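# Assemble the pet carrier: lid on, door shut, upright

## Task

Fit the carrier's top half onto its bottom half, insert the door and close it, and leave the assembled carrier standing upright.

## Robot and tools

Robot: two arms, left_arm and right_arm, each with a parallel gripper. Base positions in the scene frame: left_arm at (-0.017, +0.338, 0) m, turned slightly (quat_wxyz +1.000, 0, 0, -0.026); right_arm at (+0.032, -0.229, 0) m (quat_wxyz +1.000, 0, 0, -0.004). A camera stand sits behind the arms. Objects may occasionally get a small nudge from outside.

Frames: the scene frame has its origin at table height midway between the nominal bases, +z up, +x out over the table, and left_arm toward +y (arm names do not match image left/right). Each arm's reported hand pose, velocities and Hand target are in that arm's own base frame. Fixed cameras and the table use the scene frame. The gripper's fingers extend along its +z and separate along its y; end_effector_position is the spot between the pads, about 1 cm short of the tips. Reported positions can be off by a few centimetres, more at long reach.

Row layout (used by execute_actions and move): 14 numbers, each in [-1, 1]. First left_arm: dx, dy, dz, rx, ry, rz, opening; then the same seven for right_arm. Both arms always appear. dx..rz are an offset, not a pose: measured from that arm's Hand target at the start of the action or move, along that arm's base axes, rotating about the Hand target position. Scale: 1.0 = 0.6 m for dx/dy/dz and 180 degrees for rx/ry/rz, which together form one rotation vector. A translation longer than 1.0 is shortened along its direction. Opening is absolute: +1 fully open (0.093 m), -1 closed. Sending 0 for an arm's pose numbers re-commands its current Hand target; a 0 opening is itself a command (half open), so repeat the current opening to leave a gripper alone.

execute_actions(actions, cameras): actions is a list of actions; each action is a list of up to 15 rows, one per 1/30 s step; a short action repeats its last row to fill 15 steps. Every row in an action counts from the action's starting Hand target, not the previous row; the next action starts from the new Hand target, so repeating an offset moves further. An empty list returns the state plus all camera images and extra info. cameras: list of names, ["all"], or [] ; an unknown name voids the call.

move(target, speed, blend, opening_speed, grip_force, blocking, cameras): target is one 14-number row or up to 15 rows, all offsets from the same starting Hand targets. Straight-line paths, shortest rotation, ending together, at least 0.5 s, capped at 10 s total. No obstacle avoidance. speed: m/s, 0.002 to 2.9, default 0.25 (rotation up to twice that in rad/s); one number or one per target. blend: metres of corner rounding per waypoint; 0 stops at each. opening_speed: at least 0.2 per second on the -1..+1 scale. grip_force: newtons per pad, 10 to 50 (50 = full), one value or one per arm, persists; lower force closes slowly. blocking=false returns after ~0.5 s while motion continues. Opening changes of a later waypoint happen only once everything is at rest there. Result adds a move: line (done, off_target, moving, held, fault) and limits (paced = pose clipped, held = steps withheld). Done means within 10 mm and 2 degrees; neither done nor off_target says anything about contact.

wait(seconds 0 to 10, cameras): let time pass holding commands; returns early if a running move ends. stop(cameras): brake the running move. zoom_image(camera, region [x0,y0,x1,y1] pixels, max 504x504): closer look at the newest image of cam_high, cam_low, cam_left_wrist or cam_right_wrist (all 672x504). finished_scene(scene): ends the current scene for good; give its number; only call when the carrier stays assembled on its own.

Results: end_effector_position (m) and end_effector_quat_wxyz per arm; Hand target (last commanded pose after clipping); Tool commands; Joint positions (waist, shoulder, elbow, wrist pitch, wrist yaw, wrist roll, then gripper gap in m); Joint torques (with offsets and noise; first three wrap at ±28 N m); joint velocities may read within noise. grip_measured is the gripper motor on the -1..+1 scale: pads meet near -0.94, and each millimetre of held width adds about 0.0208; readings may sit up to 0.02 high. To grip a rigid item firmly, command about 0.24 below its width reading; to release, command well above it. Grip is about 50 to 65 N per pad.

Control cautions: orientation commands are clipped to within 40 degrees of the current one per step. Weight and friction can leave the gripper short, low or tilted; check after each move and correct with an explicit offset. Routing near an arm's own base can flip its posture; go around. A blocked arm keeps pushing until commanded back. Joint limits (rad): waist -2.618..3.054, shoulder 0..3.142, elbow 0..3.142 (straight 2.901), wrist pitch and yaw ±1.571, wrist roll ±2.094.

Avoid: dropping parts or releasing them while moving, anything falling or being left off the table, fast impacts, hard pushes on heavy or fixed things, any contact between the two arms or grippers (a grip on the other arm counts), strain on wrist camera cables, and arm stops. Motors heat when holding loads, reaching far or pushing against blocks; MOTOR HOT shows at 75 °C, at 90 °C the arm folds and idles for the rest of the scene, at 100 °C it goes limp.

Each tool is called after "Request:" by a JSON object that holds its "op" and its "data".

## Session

Request:
{"op": "execute_actions", "data": {"actions": []}}

Scene clock: 0.00 s.
left_arm: end_effector_position=(+0.2344, +0.0250, +0.1802) grip_measured=+1.000 end_effector_quat_wxyz=(+0.517, -0.151, +0.842, +0.024) | right_arm: end_effector_position=(+0.2371, +0.0627, +0.1662) grip_measured=+1.000 end_effector_quat_wxyz=(+0.536, +0.107, +0.834, -0.072)
Joint positions: left_arm=[-0.091 0.442 0.473 -0.534 -0.277 -0.281 0.093] | right_arm=[0.854 0.778 0.499 -0.523 0.957 0.696 0.093]
Joint velocities: within noise
Joint torques (N m): no reading
Heat: left arm: 47 °C; right arm: 42 °C.
Hand target: left_arm +0.2363, +0.0249, +0.1890; +0.527, -0.152, +0.836, +0.021 | right_arm +0.2381, +0.0638, +0.1706; +0.540, +0.110, +0.832, -0.067
Tool commands: left_gripper/opening=+1.0 right_gripper/opening=+1.0

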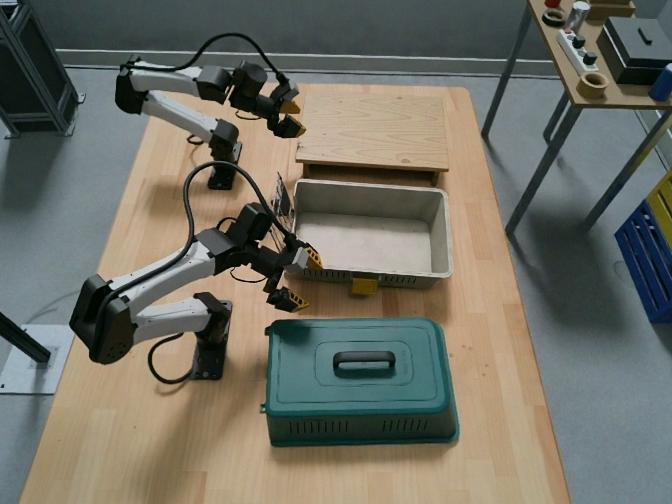

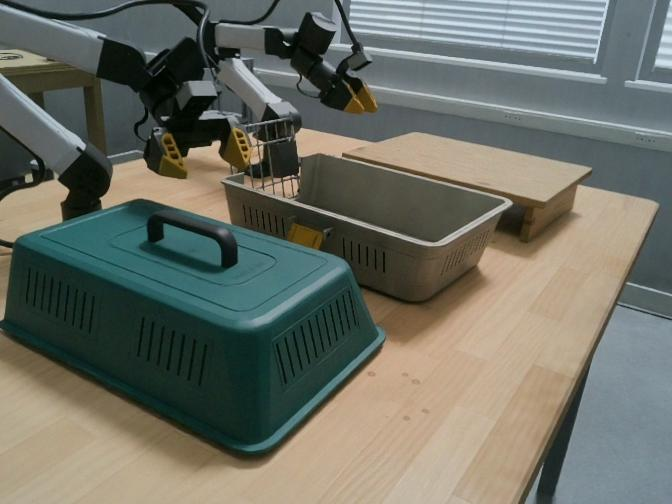

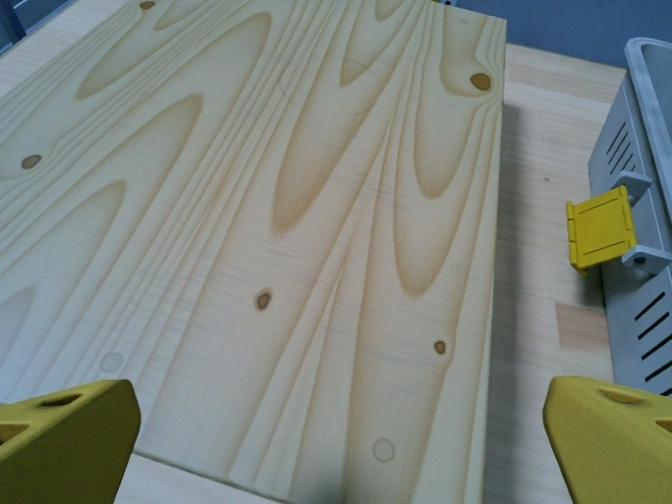

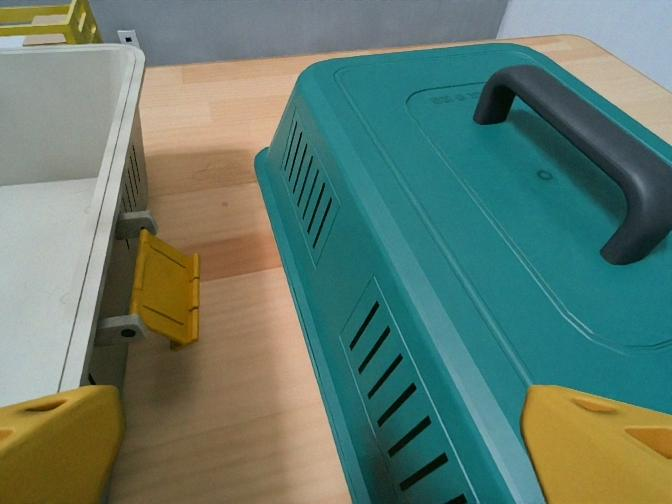

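Request:
{"op": "zoom_image", "data": {"camera": "cam_high", "region": [230, 150, 390, 310]}}

Request:
{"op": "zoom_image", "data": {"camera": "cam_low", "region": [200, 90, 350, 270]}}

Scaled by 3.150 from the camera's 672x504 image, which has a finer 960x720 frame.

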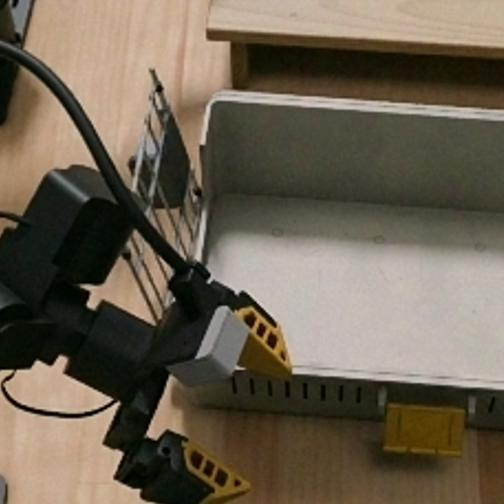

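Scaled by 2.800 from the camera's 672x504 image, which has a finer 960x720 frame.

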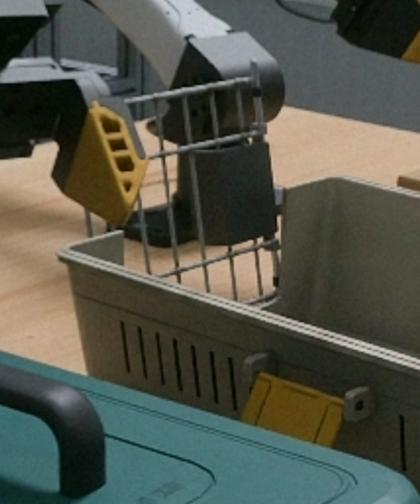

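Request:
{"op": "move", "data": {"target": [[0,0,0.15,0,0,0,1,-0.02,-0.02,0.15,0,0,0,1],[-0.1435,-0.175,0.275,0.0896,0.148,-0.3686,0.6,-0.05,-0.1,0.28,0,0,0,1]], "speed": 0.25, "blend": 0.03, "cameras": ["all"]}}

Scene clock: 9.97 s.
left_arm: end_effector_position=(+0.1530, -0.0817, +0.3459) grip_measured=+0.602 end_effector_quat_wxyz=(+0.351, +0.371, +0.855, -0.089) | right_arm: end_effector_position=(+0.2108, +0.0055, +0.3301) grip_measured=+1.000 end_effector_quat_wxyz=(+0.535, +0.110, +0.835, -0.073)
Joint positions: left_arm=[-0.19 0.941 1.621 -1.566 0.31 0.518 0.074] | right_arm=[0.628 0.717 1.149 -1.065 0.788 0.474 0.093]
Joint torques (N m): left_arm=[-0.54 -0.09 6.99 1.66 0.08 0.11] | right_arm=[-0.68 0.7 9.46 1.63 0.22 -0.14]
Heat: left arm: 49 °C; right arm: 43 °C.
Hand target: left_arm +0.1502, -0.0801, +0.3540; +0.274, +0.403, +0.864, -0.125 | right_arm +0.2081, +0.0038, +0.3385; +0.540, +0.110, +0.832, -0.067
Off the commanded pose: left_arm 0.009 m, 11 deg | right_arm 0.009 m, 1 deg.
joint sent to its limit (left arm) — joint 4 (wrist pitch), lower limit. The joint targets are off in orientation, not in position.
move: off_target (left_arm); target 2's new opening was sent with left_arm's hand 0.009 m and 11 deg from that target

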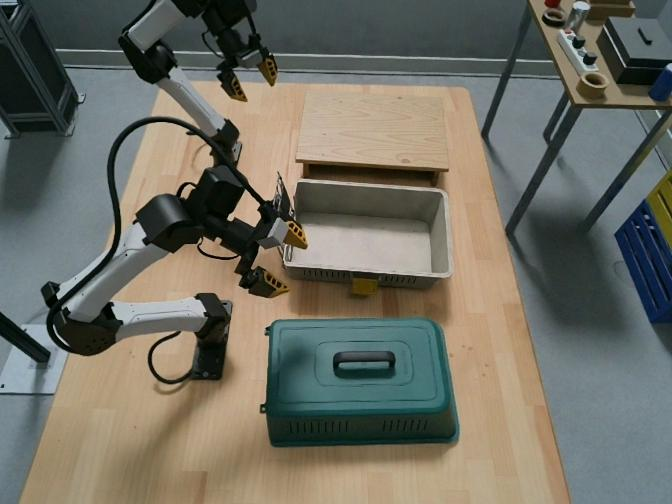

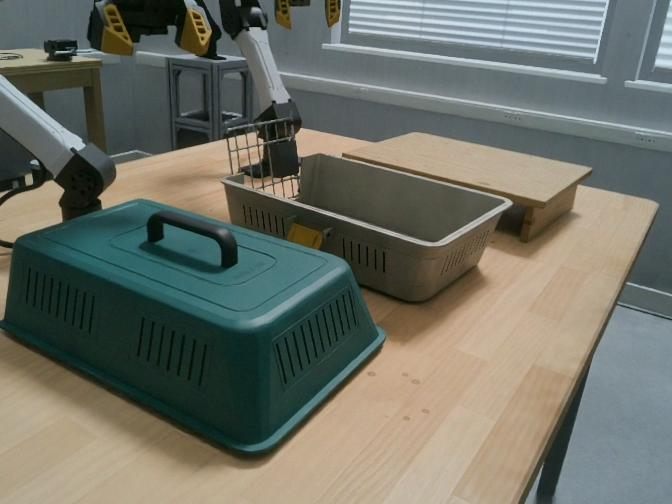

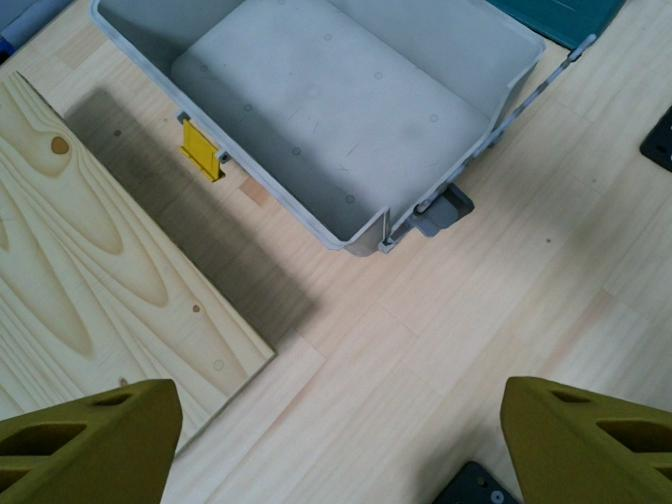

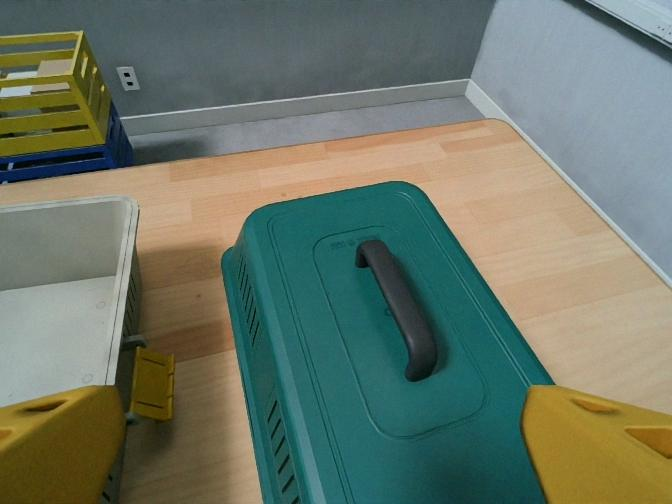

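Request:
{"op": "zoom_image", "data": {"camera": "cam_left_wrist", "region": [340, 0, 640, 270]}}

Request:
{"op": "zoom_image", "data": {"camera": "cam_low", "region": [200, 100, 350, 260]}}

Request:
{"op": "zoom_image", "data": {"camera": "cam_high", "region": [240, 150, 360, 300]}}

Scaled by 1.680 from the camera's 672x504 image, which has a finer 960x720 frame.

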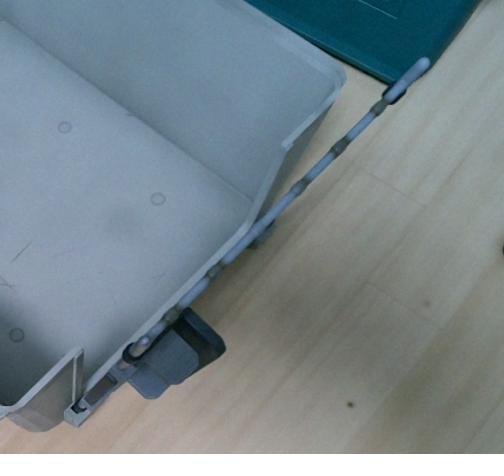

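Scaled by 3.150 from the camera's 672x504 image, which has a finer 960x720 frame.

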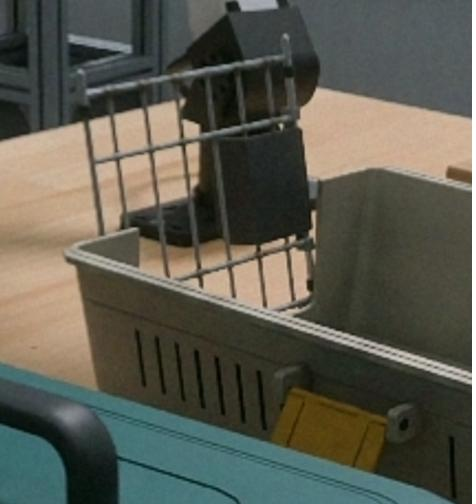

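Scaled by 3.360 from the camera's 672x504 image, which has a finer 960x720 frame.

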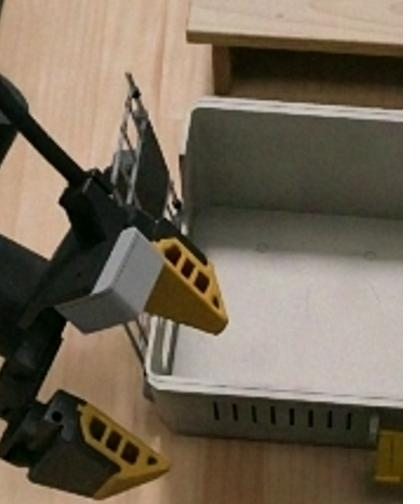

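Request:
{"op": "move", "data": {"target": [[0.066,-0.116,0,0,0,0,0.6,0,0,0,0,0,0,1],[-0.034,-0.117,-0.14,-0.353,0.123,0.297,0.6,0,0,0,0,0,0,1],[-0.06,-0.105,-0.3,-0.353,0.123,0.297,0.6,0,0,0,0,0,0,1]], "speed": 0.25, "blend": 0.02, "cameras": ["cam_left_wrist"]}}

Request:
{"op": "zoom_image", "data": {"camera": "cam_left_wrist", "region": [60, 0, 560, 270]}}

Scene clock: 22.13 s.
left_arm: end_effector_position=(+0.1120, -0.1443, +0.1738) grip_measured=+0.602 end_effector_quat_wxyz=(+0.296, -0.225, +0.790, -0.488) | right_arm: end_effector_position=(+0.2108, +0.0055, +0.3301) grip_measured=+1.000 end_effector_quat_wxyz=(+0.535, +0.110, +0.835, -0.073)
Joint positions: left_arm=[-1.67 0.109 0.407 -0.851 -0.843 -1.735 0.074] | right_arm=[0.628 0.717 1.149 -1.065 0.788 0.474 0.093]
Joint torques (N m): left_arm=[-0.27 4.42 6.6 1.81 -0.52 0.06] | right_arm=[-0.68 0.7 9.51 1.62 0.22 -0.15]
Heat: left arm: 51 °C; right arm: 45 °C.
Hand target: left_arm +0.1141, -0.1431, +0.1740; +0.305, -0.231, +0.788, -0.482 | right_arm +0.2081, +0.0038, +0.3385; +0.540, +0.110, +0.832, -0.067
Off the commanded pose: left_arm 0.003 m, 1 deg | right_arm 0.009 m, 1 deg.
move: done
Images, in order (width x height): cam_left_wrist 672x504.

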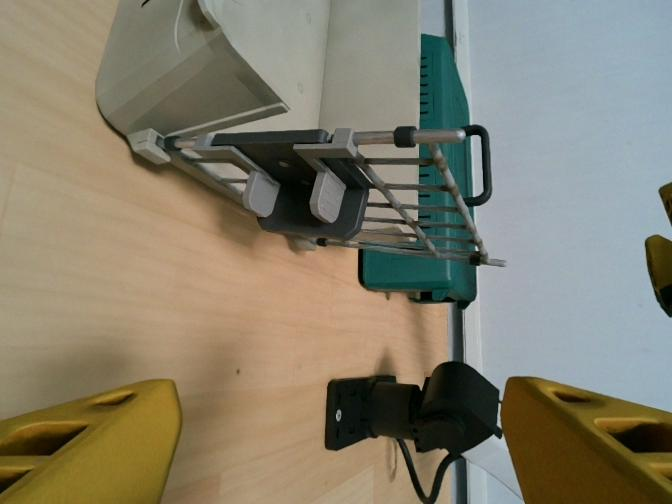

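Scaled by 1.008 from the camera's 672x504 image, which has a finer 960x720 frame.

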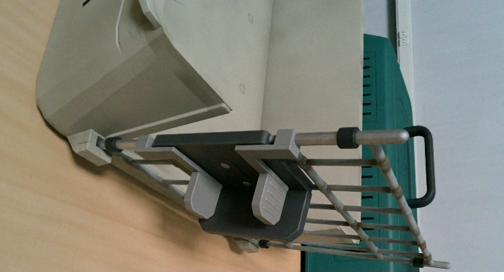

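Request:
{"op": "zoom_image", "data": {"camera": "cam_left_wrist", "region": [120, 110, 220, 190]}}

Request:
{"op": "zoom_image", "data": {"camera": "cam_left_wrist", "region": [270, 210, 370, 270]}}

Scaled by 5.040 from the camera's 672x504 image, which has a finer 960x720 frame.

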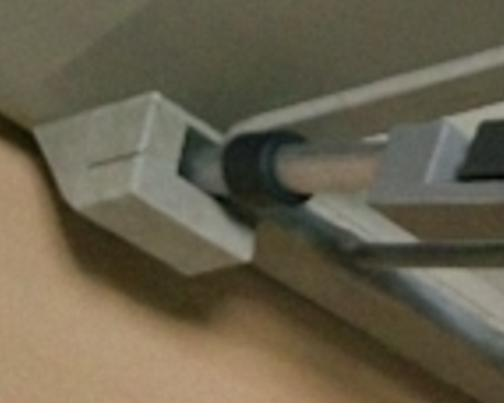

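Scaled by 5.040 from the camera's 672x504 image, which has a finer 960x720 frame.

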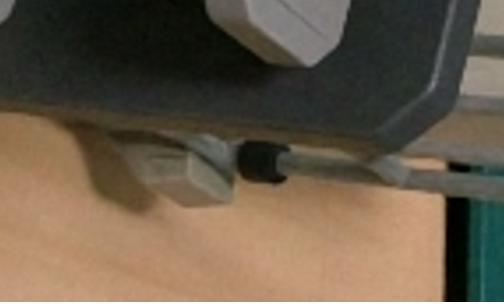

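Request:
{"op": "move", "data": {"target": [0,0,0,0,0,0,0.6,0.113,-0.09,-0.17,0.0066,0.1025,0.0876,0.6], "speed": 0.2, "cameras": ["all"]}}

Scene clock: 34.67 s.
left_arm: end_effector_position=(+0.1121, -0.1442, +0.1738) grip_measured=+0.602 end_effector_quat_wxyz=(+0.296, -0.226, +0.790, -0.488) | right_arm: end_effector_position=(+0.2725, -0.0497, +0.2353) grip_measured=+0.602 end_effector_quat_wxyz=(+0.395, -0.005, +0.919, -0.001)
Joint positions: left_arm=[-1.67 0.109 0.407 -0.851 -0.844 -1.736 0.074] | right_arm=[-0.322 0.946 1.011 -0.851 -0.234 -0.234 0.074]
Joint torques (N m): left_arm=[-0.36 4.34 6.82 1.79 -0.51 0.07] | right_arm=[-0.68 -1.62 7.41 1.95 -0.26 -0.17]
Heat: left arm: 52 °C; right arm: 46 °C.
Hand target: left_arm +0.1141, -0.1431, +0.1741; +0.305, -0.231, +0.788, -0.482 | right_arm +0.2758, -0.0502, +0.2364; +0.403, -0.011, +0.915, -0.001
Off the commanded pose: left_arm 0.002 m, 1 deg | right_arm 0.004 m, 1 deg.
move: done

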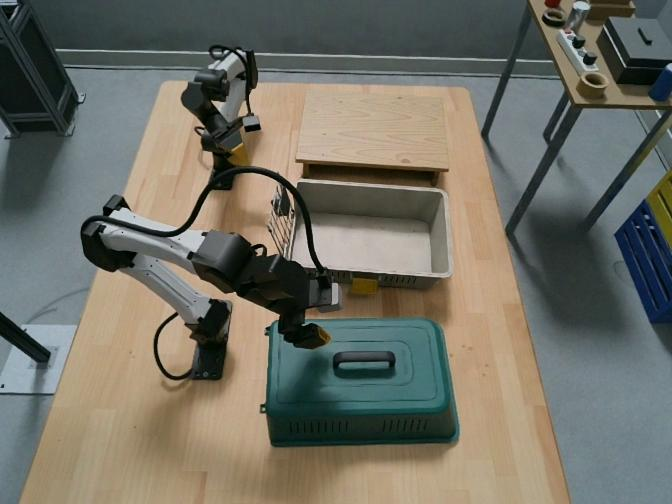

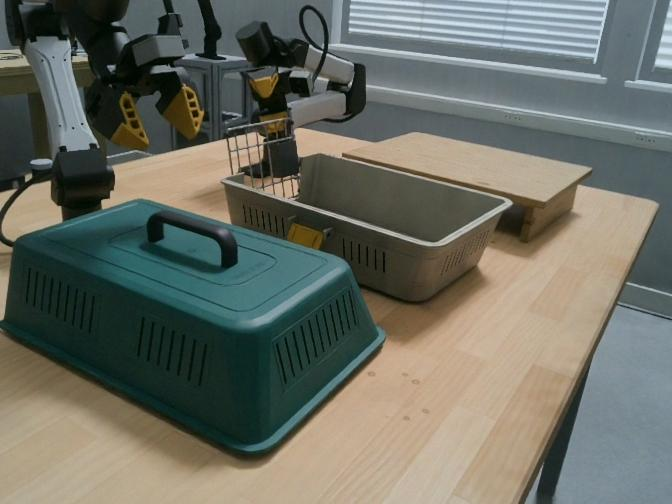

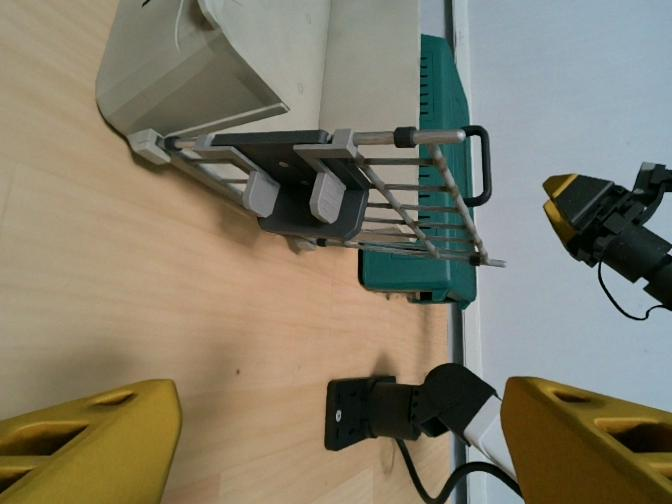

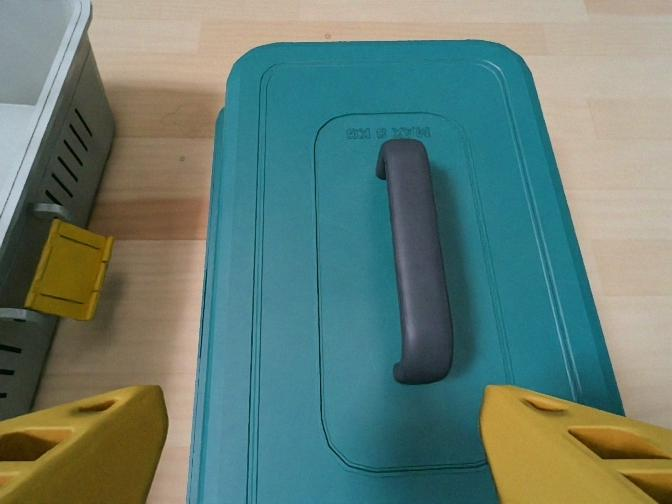

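Request:
{"op": "move", "data": {"target": [0,0,0,0,0,0,0.6,0.0,-0.067,0,0,0,0,0.6], "speed": 0.2, "cameras": ["cam_right_wrist"]}}

Scene clock: 39.30 s.
left_arm: end_effector_position=(+0.1121, -0.1442, +0.1738) grip_measured=+0.602 end_effector_quat_wxyz=(+0.296, -0.226, +0.790, -0.488) | right_arm: end_effector_position=(+0.2707, -0.0881, +0.2221) grip_measured=+0.602 end_effector_quat_wxyz=(+0.386, -0.001, +0.922, +0.006)
Joint positions: left_arm=[-1.67 0.109 0.407 -0.851 -0.844 -1.736 0.074] | right_arm=[-0.538 1.02 1.011 -0.851 -0.385 -0.397 0.074]
Joint torques (N m): left_arm=[-0.36 4.44 6.75 1.78 -0.54 0.07] | right_arm=[-0.68 -2.06 11.37 1.67 -0.37 -0.17]
Heat: left arm: 53 °C; right arm: 46 °C.
Hand target: left_arm +0.1141, -0.1431, +0.1741; +0.305, -0.231, +0.788, -0.482 | right_arm +0.2759, -0.0904, +0.2365; +0.403, -0.011, +0.915, -0.001
Off the commanded pose: left_arm 0.002 m, 1 deg | right_arm 0.015 m, 2 deg.
move: off_target (right_arm)
Images, in order (width x height): cam_right_wrist 672x504.

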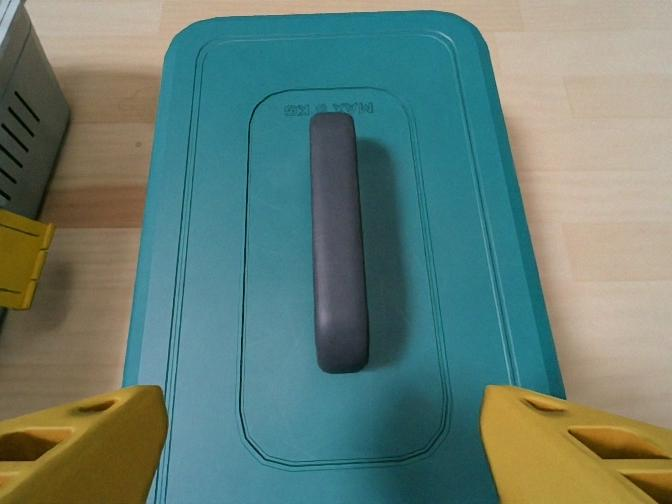

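Request:
{"op": "move", "data": {"target": [0,0,0,0,0,0,0.6,0.123,-0.003,-0.144,0,0,0,0.6], "speed": 0.12, "cameras": ["cam_right_wrist","cam_low"]}}

Scene clock: 43.13 s.
left_arm: end_effector_position=(+0.1121, -0.1442, +0.1738) grip_measured=+0.602 end_effector_quat_wxyz=(+0.296, -0.226, +0.790, -0.488) | right_arm: end_effector_position=(+0.3475, -0.0923, +0.1518) grip_measured=+0.602 end_effector_quat_wxyz=(+0.399, -0.014, +0.917, +0.000)
Joint positions: left_arm=[-1.67 0.109 0.407 -0.851 -0.844 -1.736 0.074] | right_arm=[-0.398 1.277 0.85 -0.368 -0.299 -0.307 0.074]
Joint torques (N m): left_arm=[-0.39 4.34 6.58 1.8 -0.55 0.06] | right_arm=[0.24 -4.68 7.28 1.94 -0.11 0.06]
Heat: left arm: 53 °C; right arm: 47 °C.
Hand target: left_arm +0.1141, -0.1431, +0.1741; +0.305, -0.231, +0.788, -0.482 | right_arm +0.3497, -0.0922, +0.1502; +0.403, -0.011, +0.915, -0.001
Off the commanded pose: left_arm 0.002 m, 1 deg | right_arm 0.003 m, 1 deg.
move: done
Images, in order (width x height): cam_low 672x504, cam_right_wrist 672x504.

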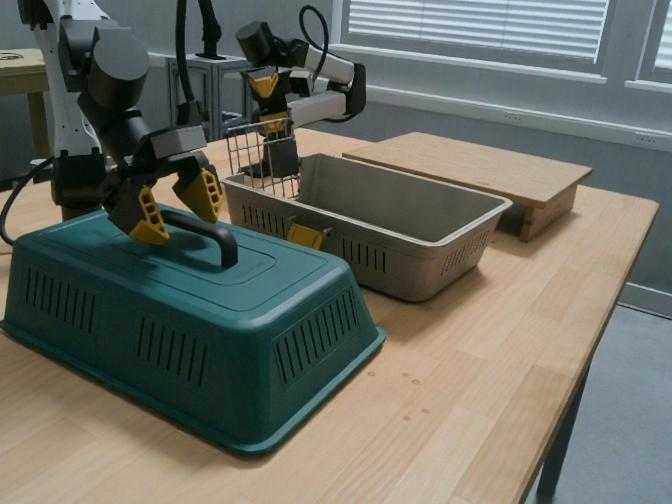

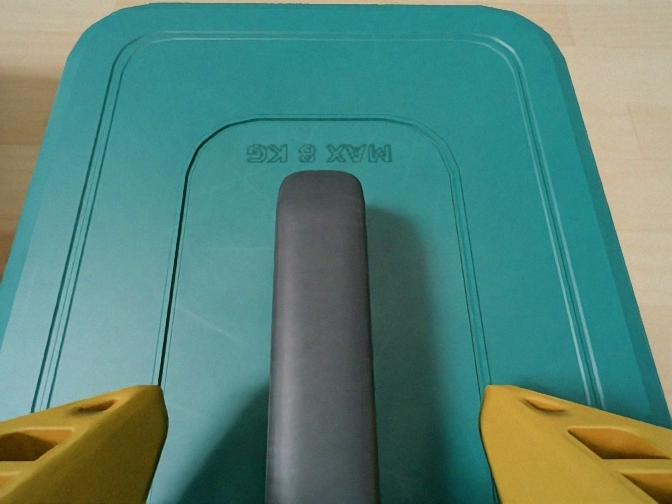

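Request:
{"op": "move", "data": {"target": [[0,0,0,0,0,0,0.6,0.03,0.003,-0.0305,0,0,0,0.6],[0,0,0,0,0,0,0.6,0.03,0.003,-0.0305,0,0,0,-1]], "speed": 0.08, "opening_speed": 1, "cameras": ["cam_right_wrist","cam_low"]}}

Scene clock: 51.07 s.
left_arm: end_effector_position=(+0.1121, -0.1442, +0.1738) grip_measured=+0.602 end_effector_quat_wxyz=(+0.296, -0.226, +0.790, -0.488) | right_arm: end_effector_position=(+0.3661, -0.0911, +0.1353) grip_measured=-0.615 end_effector_quat_wxyz=(+0.401, -0.015, +0.916, -0.001)
Joint positions: left_arm=[-1.67 0.109 0.407 -0.851 -0.844 -1.736 0.074] | right_arm=[-0.365 1.36 0.839 -0.262 -0.274 -0.282 0.016]
Joint torques (N m): left_arm=[-0.43 4.38 6.79 1.78 -0.53 0.05] | right_arm=[0.23 -5.08 6.98 1.95 -0.11 0.05]
Heat: left arm: 53 °C; right arm: 47 °C.
Hand target: left_arm +0.1141, -0.1431, +0.1741; +0.305, -0.231, +0.788, -0.482 | right_arm +0.3676, -0.0904, +0.1318; +0.403, -0.011, +0.915, -0.001
Off the commanded pose: left_arm 0.002 m, 1 deg | right_arm 0.004 m, 0 deg.
move: done
Images, in order (width x height): cam_low 672x504, cam_right_wrist 672x504.

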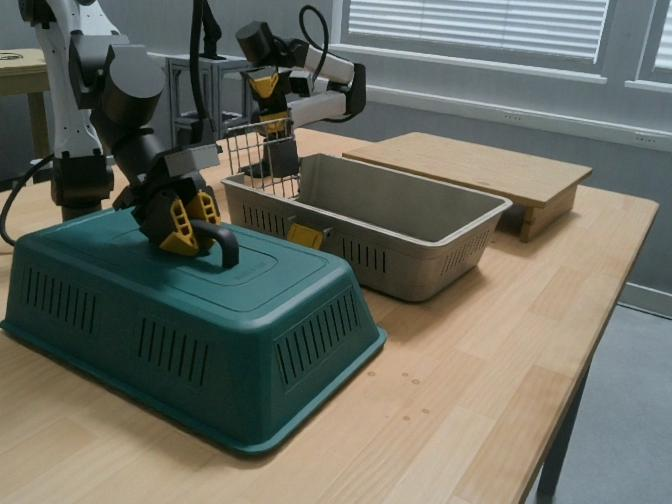

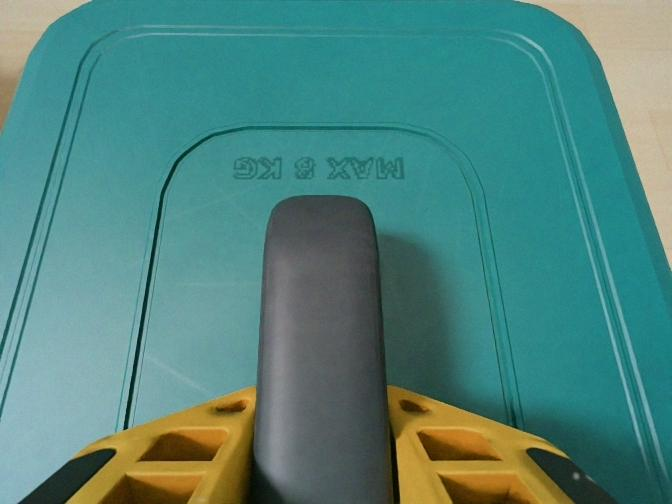

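Request:
{"op": "move", "data": {"target": [0.07,-0.05,-0.055,0,0,0,0.9,0,0,0,0,0,0,-1], "speed": 0.12, "cameras": ["cam_left_wrist","cam_low"]}}

Scene clock: 64.90 s.
left_arm: end_effector_position=(+0.1538, -0.1713, +0.1423) grip_measured=+0.897 end_effector_quat_wxyz=(+0.300, -0.236, +0.788, -0.483) | right_arm: end_effector_position=(+0.3661, -0.0911, +0.1353) grip_measured=-0.622 end_effector_quat_wxyz=(+0.401, -0.015, +0.916, -0.001)
Joint positions: left_arm=[-1.078 0.216 0.214 -0.382 -0.33 -1.435 0.088] | right_arm=[-0.365 1.36 0.839 -0.262 -0.274 -0.282 0.015]
Joint torques (N m): left_arm=[0.62 2.78 6.69 2.45 -0.09 0.39] | right_arm=[0.23 -5.11 6.9 1.96 -0.11 0.06]
Heat: left arm: 54 °C; right arm: 48 °C.
Hand target: left_arm +0.1561, -0.1731, +0.1411; +0.305, -0.231, +0.788, -0.482 | right_arm +0.3676, -0.0904, +0.1318; +0.403, -0.011, +0.915, -0.001
Off the commanded pose: left_arm 0.003 m, 1 deg | right_arm 0.004 m, 0 deg.
move: done
Images, in order (width x height): cam_low 672x504, cam_left_wrist 672x504.

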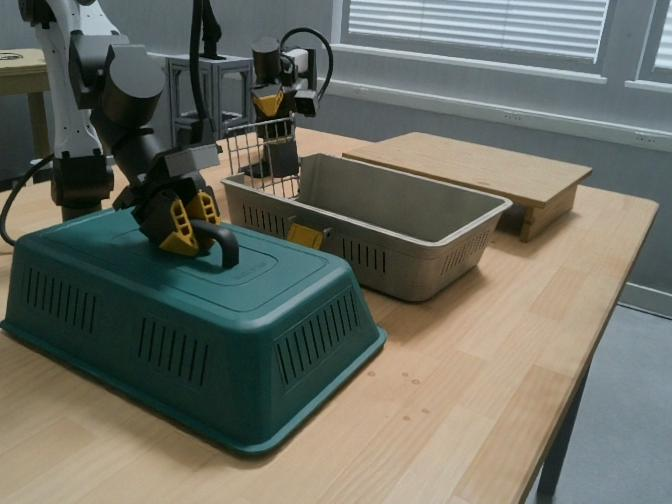

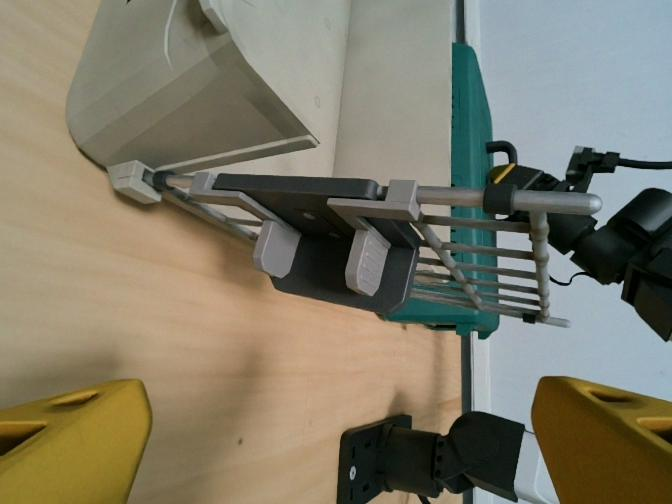

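Request:
{"op": "move", "data": {"target": [0.06,-0.045,-0.045,0,0,0,0.8,0,0,0,0,0,0,-1], "speed": 0.08, "cameras": ["cam_left_wrist","cam_low"]}}

Scene clock: 68.70 s.
left_arm: end_effector_position=(+0.1903, -0.2003, +0.1140) grip_measured=+0.802 end_effector_quat_wxyz=(+0.297, -0.237, +0.791, -0.480) | right_arm: end_effector_position=(+0.3661, -0.0911, +0.1353) grip_measured=-0.622 end_effector_quat_wxyz=(+0.401, -0.015, +0.916, -0.001)
Joint positions: left_arm=[-0.923 0.65 0.125 0.147 -0.184 -1.38 0.084] | right_arm=[-0.365 1.36 0.839 -0.262 -0.274 -0.282 0.015]
Joint torques (N m): left_arm=[0.72 0.27 6.53 2.52 -0.02 0.41] | right_arm=[0.23 -5.11 6.95 1.96 -0.11 0.06]
Heat: left arm: 54 °C; right arm: 48 °C.
Hand target: left_arm +0.1921, -0.2001, +0.1140; +0.305, -0.231, +0.788, -0.482 | right_arm +0.3676, -0.0904, +0.1318; +0.403, -0.011, +0.915, -0.001
Off the commanded pose: left_arm 0.002 m, 1 deg | right_arm 0.004 m, 0 deg.
move: done
Images, in order (width x height): cam_low 672x504, cam_left_wrist 672x504.

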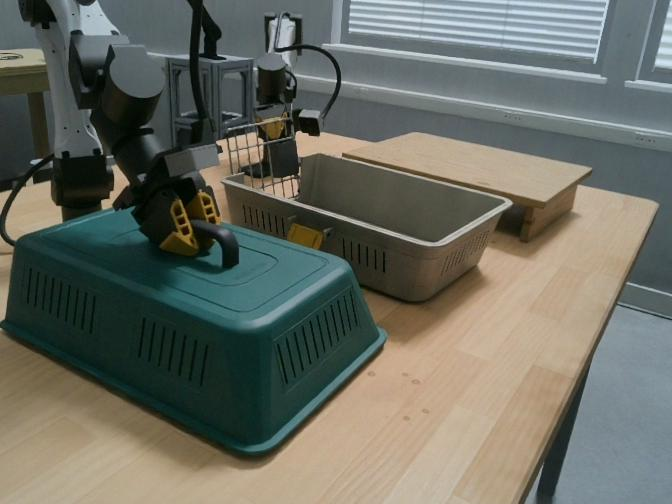

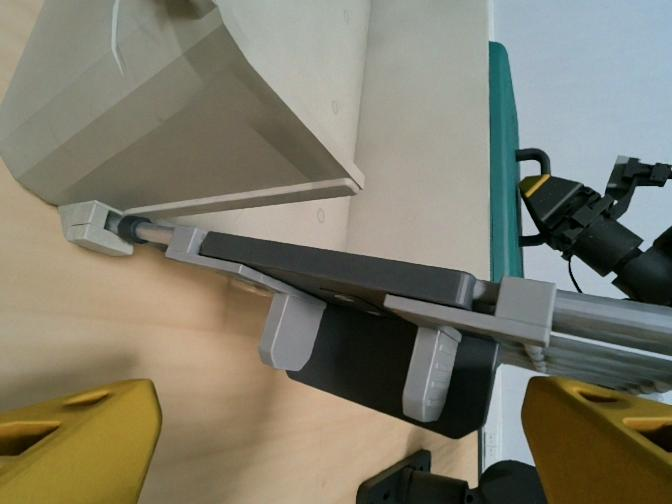

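Request:
{"op": "move", "data": {"target": [[0,0,0.01,0,0,0,0.3,0,0,0,0,0,0,-1],[0.035,-0.03,-0.005,0,0,0,0.3,0,0,0,0,0,0,-1]], "speed": 0.06, "cameras": ["cam_left_wrist","cam_low"]}}

Scene clock: 75.97 s.
left_arm: end_effector_position=(+0.2111, -0.2168, +0.1109) grip_measured=+0.302 end_effector_quat_wxyz=(+0.301, -0.240, +0.783, -0.489) | right_arm: end_effector_position=(+0.3661, -0.0911, +0.1353) grip_measured=-0.622 end_effector_quat_wxyz=(+0.401, -0.015, +0.916, -0.001)
Joint positions: left_arm=[-0.883 0.915 0.138 0.425 -0.152 -1.371 0.06] | right_arm=[-0.365 1.36 0.839 -0.262 -0.274 -0.282 0.015]
Joint torques (N m): left_arm=[0.73 -0.28 8.03 2.16 0.03 0.43] | right_arm=[0.24 -5.09 6.94 1.96 -0.11 0.06]
Heat: left arm: 53 °C; right arm: 48 °C.
Hand target: left_arm +0.2131, -0.2181, +0.1110; +0.305, -0.231, +0.788, -0.482 | right_arm +0.3676, -0.0904, +0.1318; +0.403, -0.011, +0.915, -0.001
Off the commanded pose: left_arm 0.002 m, 1 deg | right_arm 0.004 m, 0 deg.
move: done
Images, in order (width x height): cam_low 672x504, cam_left_wrist 672x504.

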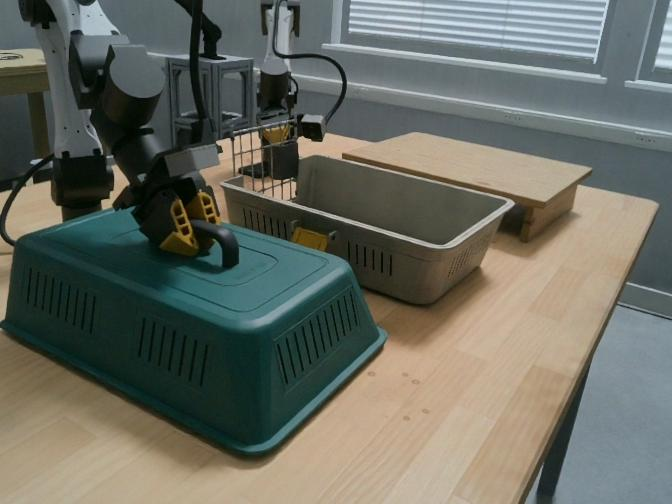

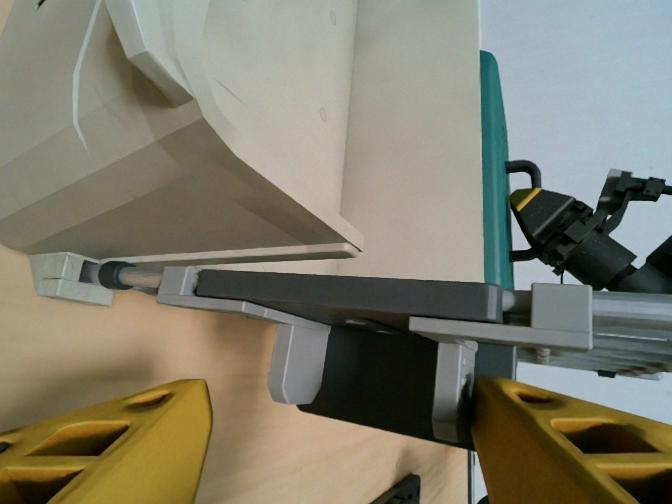

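Request:
{"op": "move", "data": {"target": [0.025,-0.018,0.0,0,0,0,0.35,0,0,0,0,0,0,-1], "speed": 0.06, "cameras": ["cam_left_wrist","cam_low"]}}

Request:
{"op": "zoom_image", "data": {"camera": "cam_low", "region": [200, 100, 350, 260]}}

Scene clock: 79.97 s.
left_arm: end_effector_position=(+0.2247, -0.2279, +0.1120) grip_measured=+0.348 end_effector_quat_wxyz=(+0.301, -0.238, +0.781, -0.493) | right_arm: end_effector_position=(+0.3661, -0.0911, +0.1353) grip_measured=-0.622 end_effector_quat_wxyz=(+0.401, -0.015, +0.916, -0.001)
Joint positions: left_arm=[-0.856 1.053 0.177 0.534 -0.121 -1.362 0.062] | right_arm=[-0.365 1.36 0.839 -0.262 -0.274 -0.282 0.015]
Joint torques (N m): left_arm=[0.64 -0.84 8.34 2.02 -0.02 0.48] | right_arm=[0.25 -5.11 6.97 1.96 -0.11 0.05]
Heat: left arm: 54 °C; right arm: 48 °C.
Hand target: left_arm +0.2281, -0.2288, +0.1109; +0.305, -0.231, +0.788, -0.482 | right_arm +0.3676, -0.0904, +0.1318; +0.403, -0.011, +0.915, -0.001
Off the commanded pose: left_arm 0.004 m, 2 deg | right_arm 0.004 m, 0 deg.
move: done
Images, in order (width x height): cam_low 672x504, cam_left_wrist 672x504.

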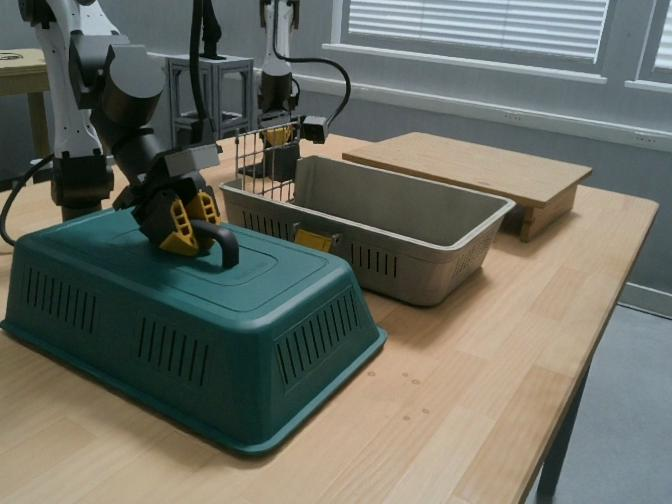

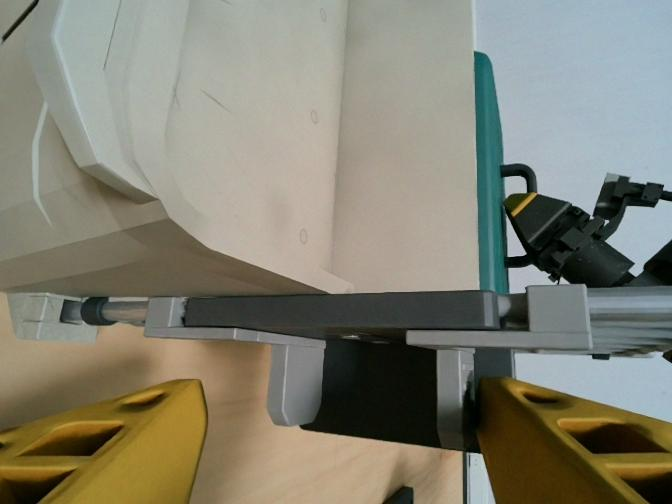

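Scaled by 3.150 from the camera's 672x504 image, which has a finer 960x720 frame.

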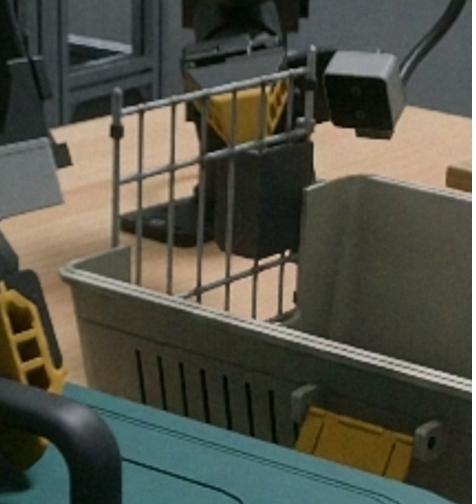

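Request:
{"op": "move", "data": {"target": [-0.08,0.06,0.02,0,0,0,0.5,0,0,0,0,0,0,-1], "speed": 0.08, "cameras": ["cam_left_wrist","cam_low"]}}

Request:
{"op": "zoom_image", "data": {"camera": "cam_low", "region": [200, 100, 350, 260]}}

Scene clock: 85.60 s.
left_arm: end_effector_position=(+0.1789, -0.1942, +0.1200) grip_measured=+0.497 end_effector_quat_wxyz=(+0.299, -0.224, +0.794, -0.480) | right_arm: end_effector_position=(+0.3661, -0.0911, +0.1353) grip_measured=-0.622 end_effector_quat_wxyz=(+0.401, -0.015, +0.916, -0.001)
Joint positions: left_arm=[-0.954 0.511 0.133 0.002 -0.201 -1.367 0.069] | right_arm=[-0.365 1.36 0.839 -0.262 -0.274 -0.282 0.015]
Joint torques (N m): left_arm=[-0.43 -0.31 7.82 2.27 -0.26 0.14] | right_arm=[0.23 -5.08 6.95 1.97 -0.11 0.06]
Heat: left arm: 55 °C; right arm: 48 °C.
Hand target: left_arm +0.1801, -0.1928, +0.1229; +0.305, -0.231, +0.788, -0.482 | right_arm +0.3676, -0.0904, +0.1318; +0.403, -0.011, +0.915, -0.001
Off the commanded pose: left_arm 0.003 m, 1 deg | right_arm 0.004 m, 0 deg.
move: done
Images, in order (width x height): cam_low 672x504, cam_left_wrist 672x504.

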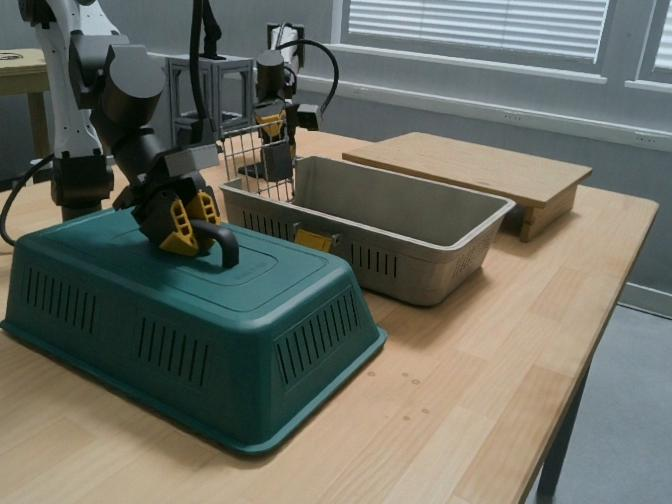

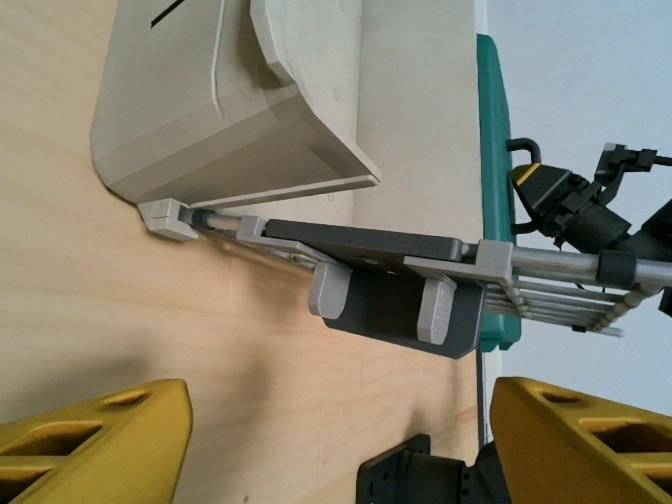

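Scaled by 3.150 from the camera's 672x504 image, which has a finer 960x720 frame.

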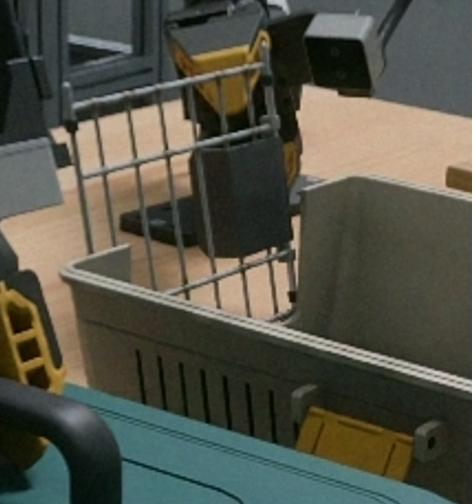

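Request:
{"op": "move", "data": {"target": [[0.03,-0.02,-0.004,0,0,0,0.45,0,0,0,0,0,0,-1],[0.08,-0.06,-0.01,0,0,0,0.45,0,0,0,0,0,0,-1]], "speed": 0.06, "cameras": ["cam_left_wrist","cam_low"]}}

Scene clock: 91.40 s.
left_arm: end_effector_position=(+0.2177, -0.2185, +0.0942) grip_measured=+0.452 end_effector_quat_wxyz=(+0.288, -0.242, +0.806, -0.457) | right_arm: end_effector_position=(+0.3661, -0.0911, +0.1354) grip_measured=-0.622 end_effector_quat_wxyz=(+0.401, -0.015, +0.916, -0.001)
Joint positions: left_arm=[-0.856 1.015 0.175 0.407 -0.127 -1.358 0.067] | right_arm=[-0.365 1.36 0.839 -0.262 -0.274 -0.282 0.015]
Joint torques (N m): left_arm=[0.43 -1.48 9.85 2.65 0.03 0.46] | right_arm=[0.2 -5.09 6.94 1.95 -0.11 0.06]
Heat: left arm: 56 °C; right arm: 48 °C.
Hand target: left_arm +0.2281, -0.2289, +0.1169; +0.305, -0.231, +0.789, -0.482 | right_arm +0.3677, -0.0904, +0.1318; +0.403, -0.011, +0.915, -0.001
Off the commanded pose: left_arm 0.027 m, 4 deg | right_arm 0.004 m, 0 deg.
move: off_target (left_arm)
Images, in order (width x height): cam_low 672x504, cam_left_wrist 672x504.

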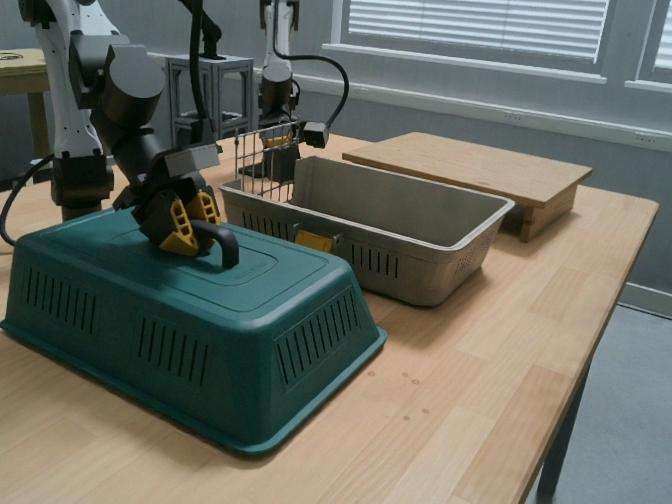

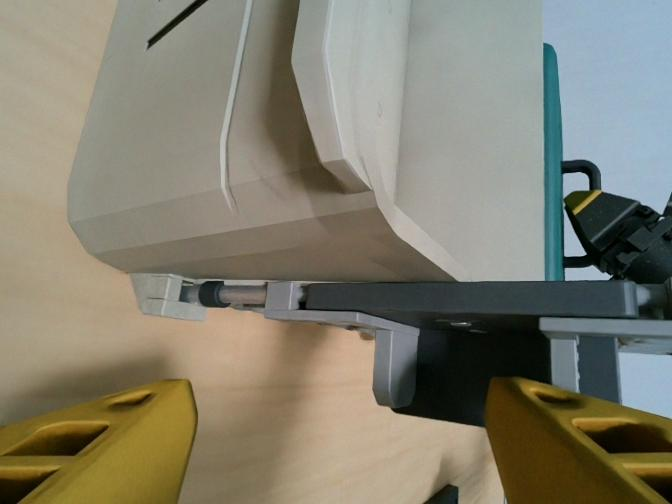

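Request:
{"op": "move", "data": {"target": [[-0.06,0.045,0.03,0,0,0,0.6,0,0,0,0,0,0,-1]], "speed": 0.08, "cameras": ["cam_left_wrist"]}}

Scene clock: 95.47 s.
left_arm: end_effector_position=(+0.1894, -0.2011, +0.1245) grip_measured=+0.597 end_effector_quat_wxyz=(+0.296, -0.226, +0.797, -0.475) | right_arm: end_effector_position=(+0.3661, -0.0911, +0.1354) grip_measured=-0.622 end_effector_quat_wxyz=(+0.401, -0.015, +0.916, -0.001)
Joint positions: left_arm=[-0.916 0.626 0.175 0.062 -0.166 -1.358 0.074] | right_arm=[-0.365 1.36 0.839 -0.262 -0.274 -0.282 0.015]
Joint torques (N m): left_arm=[-0.28 -0.75 9.07 2.2 -0.24 0.16] | right_arm=[0.24 -5.11 6.95 1.96 -0.11 0.05]
Heat: left arm: 56 °C; right arm: 48 °C.
Hand target: left_arm +0.1921, -0.2018, +0.1349; +0.305, -0.231, +0.788, -0.482 | right_arm +0.3677, -0.0904, +0.1318; +0.403, -0.011, +0.915, -0.001
Off the commanded pose: left_arm 0.011 m, 2 deg | right_arm 0.004 m, 0 deg.
move: off_target (left_arm)
Images, in order (width x height): cam_left_wrist 672x504.

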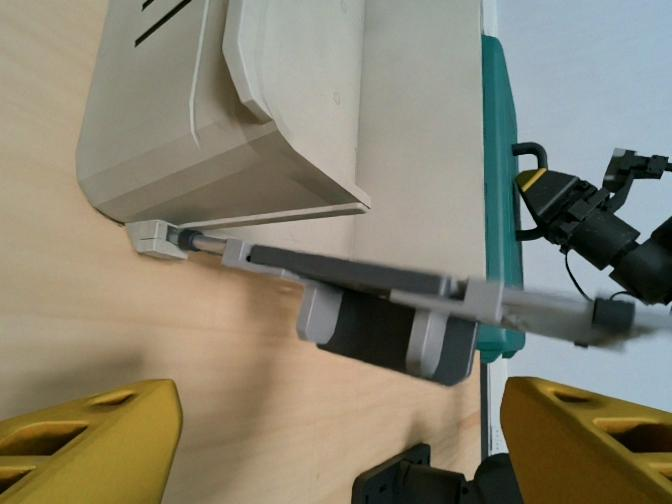

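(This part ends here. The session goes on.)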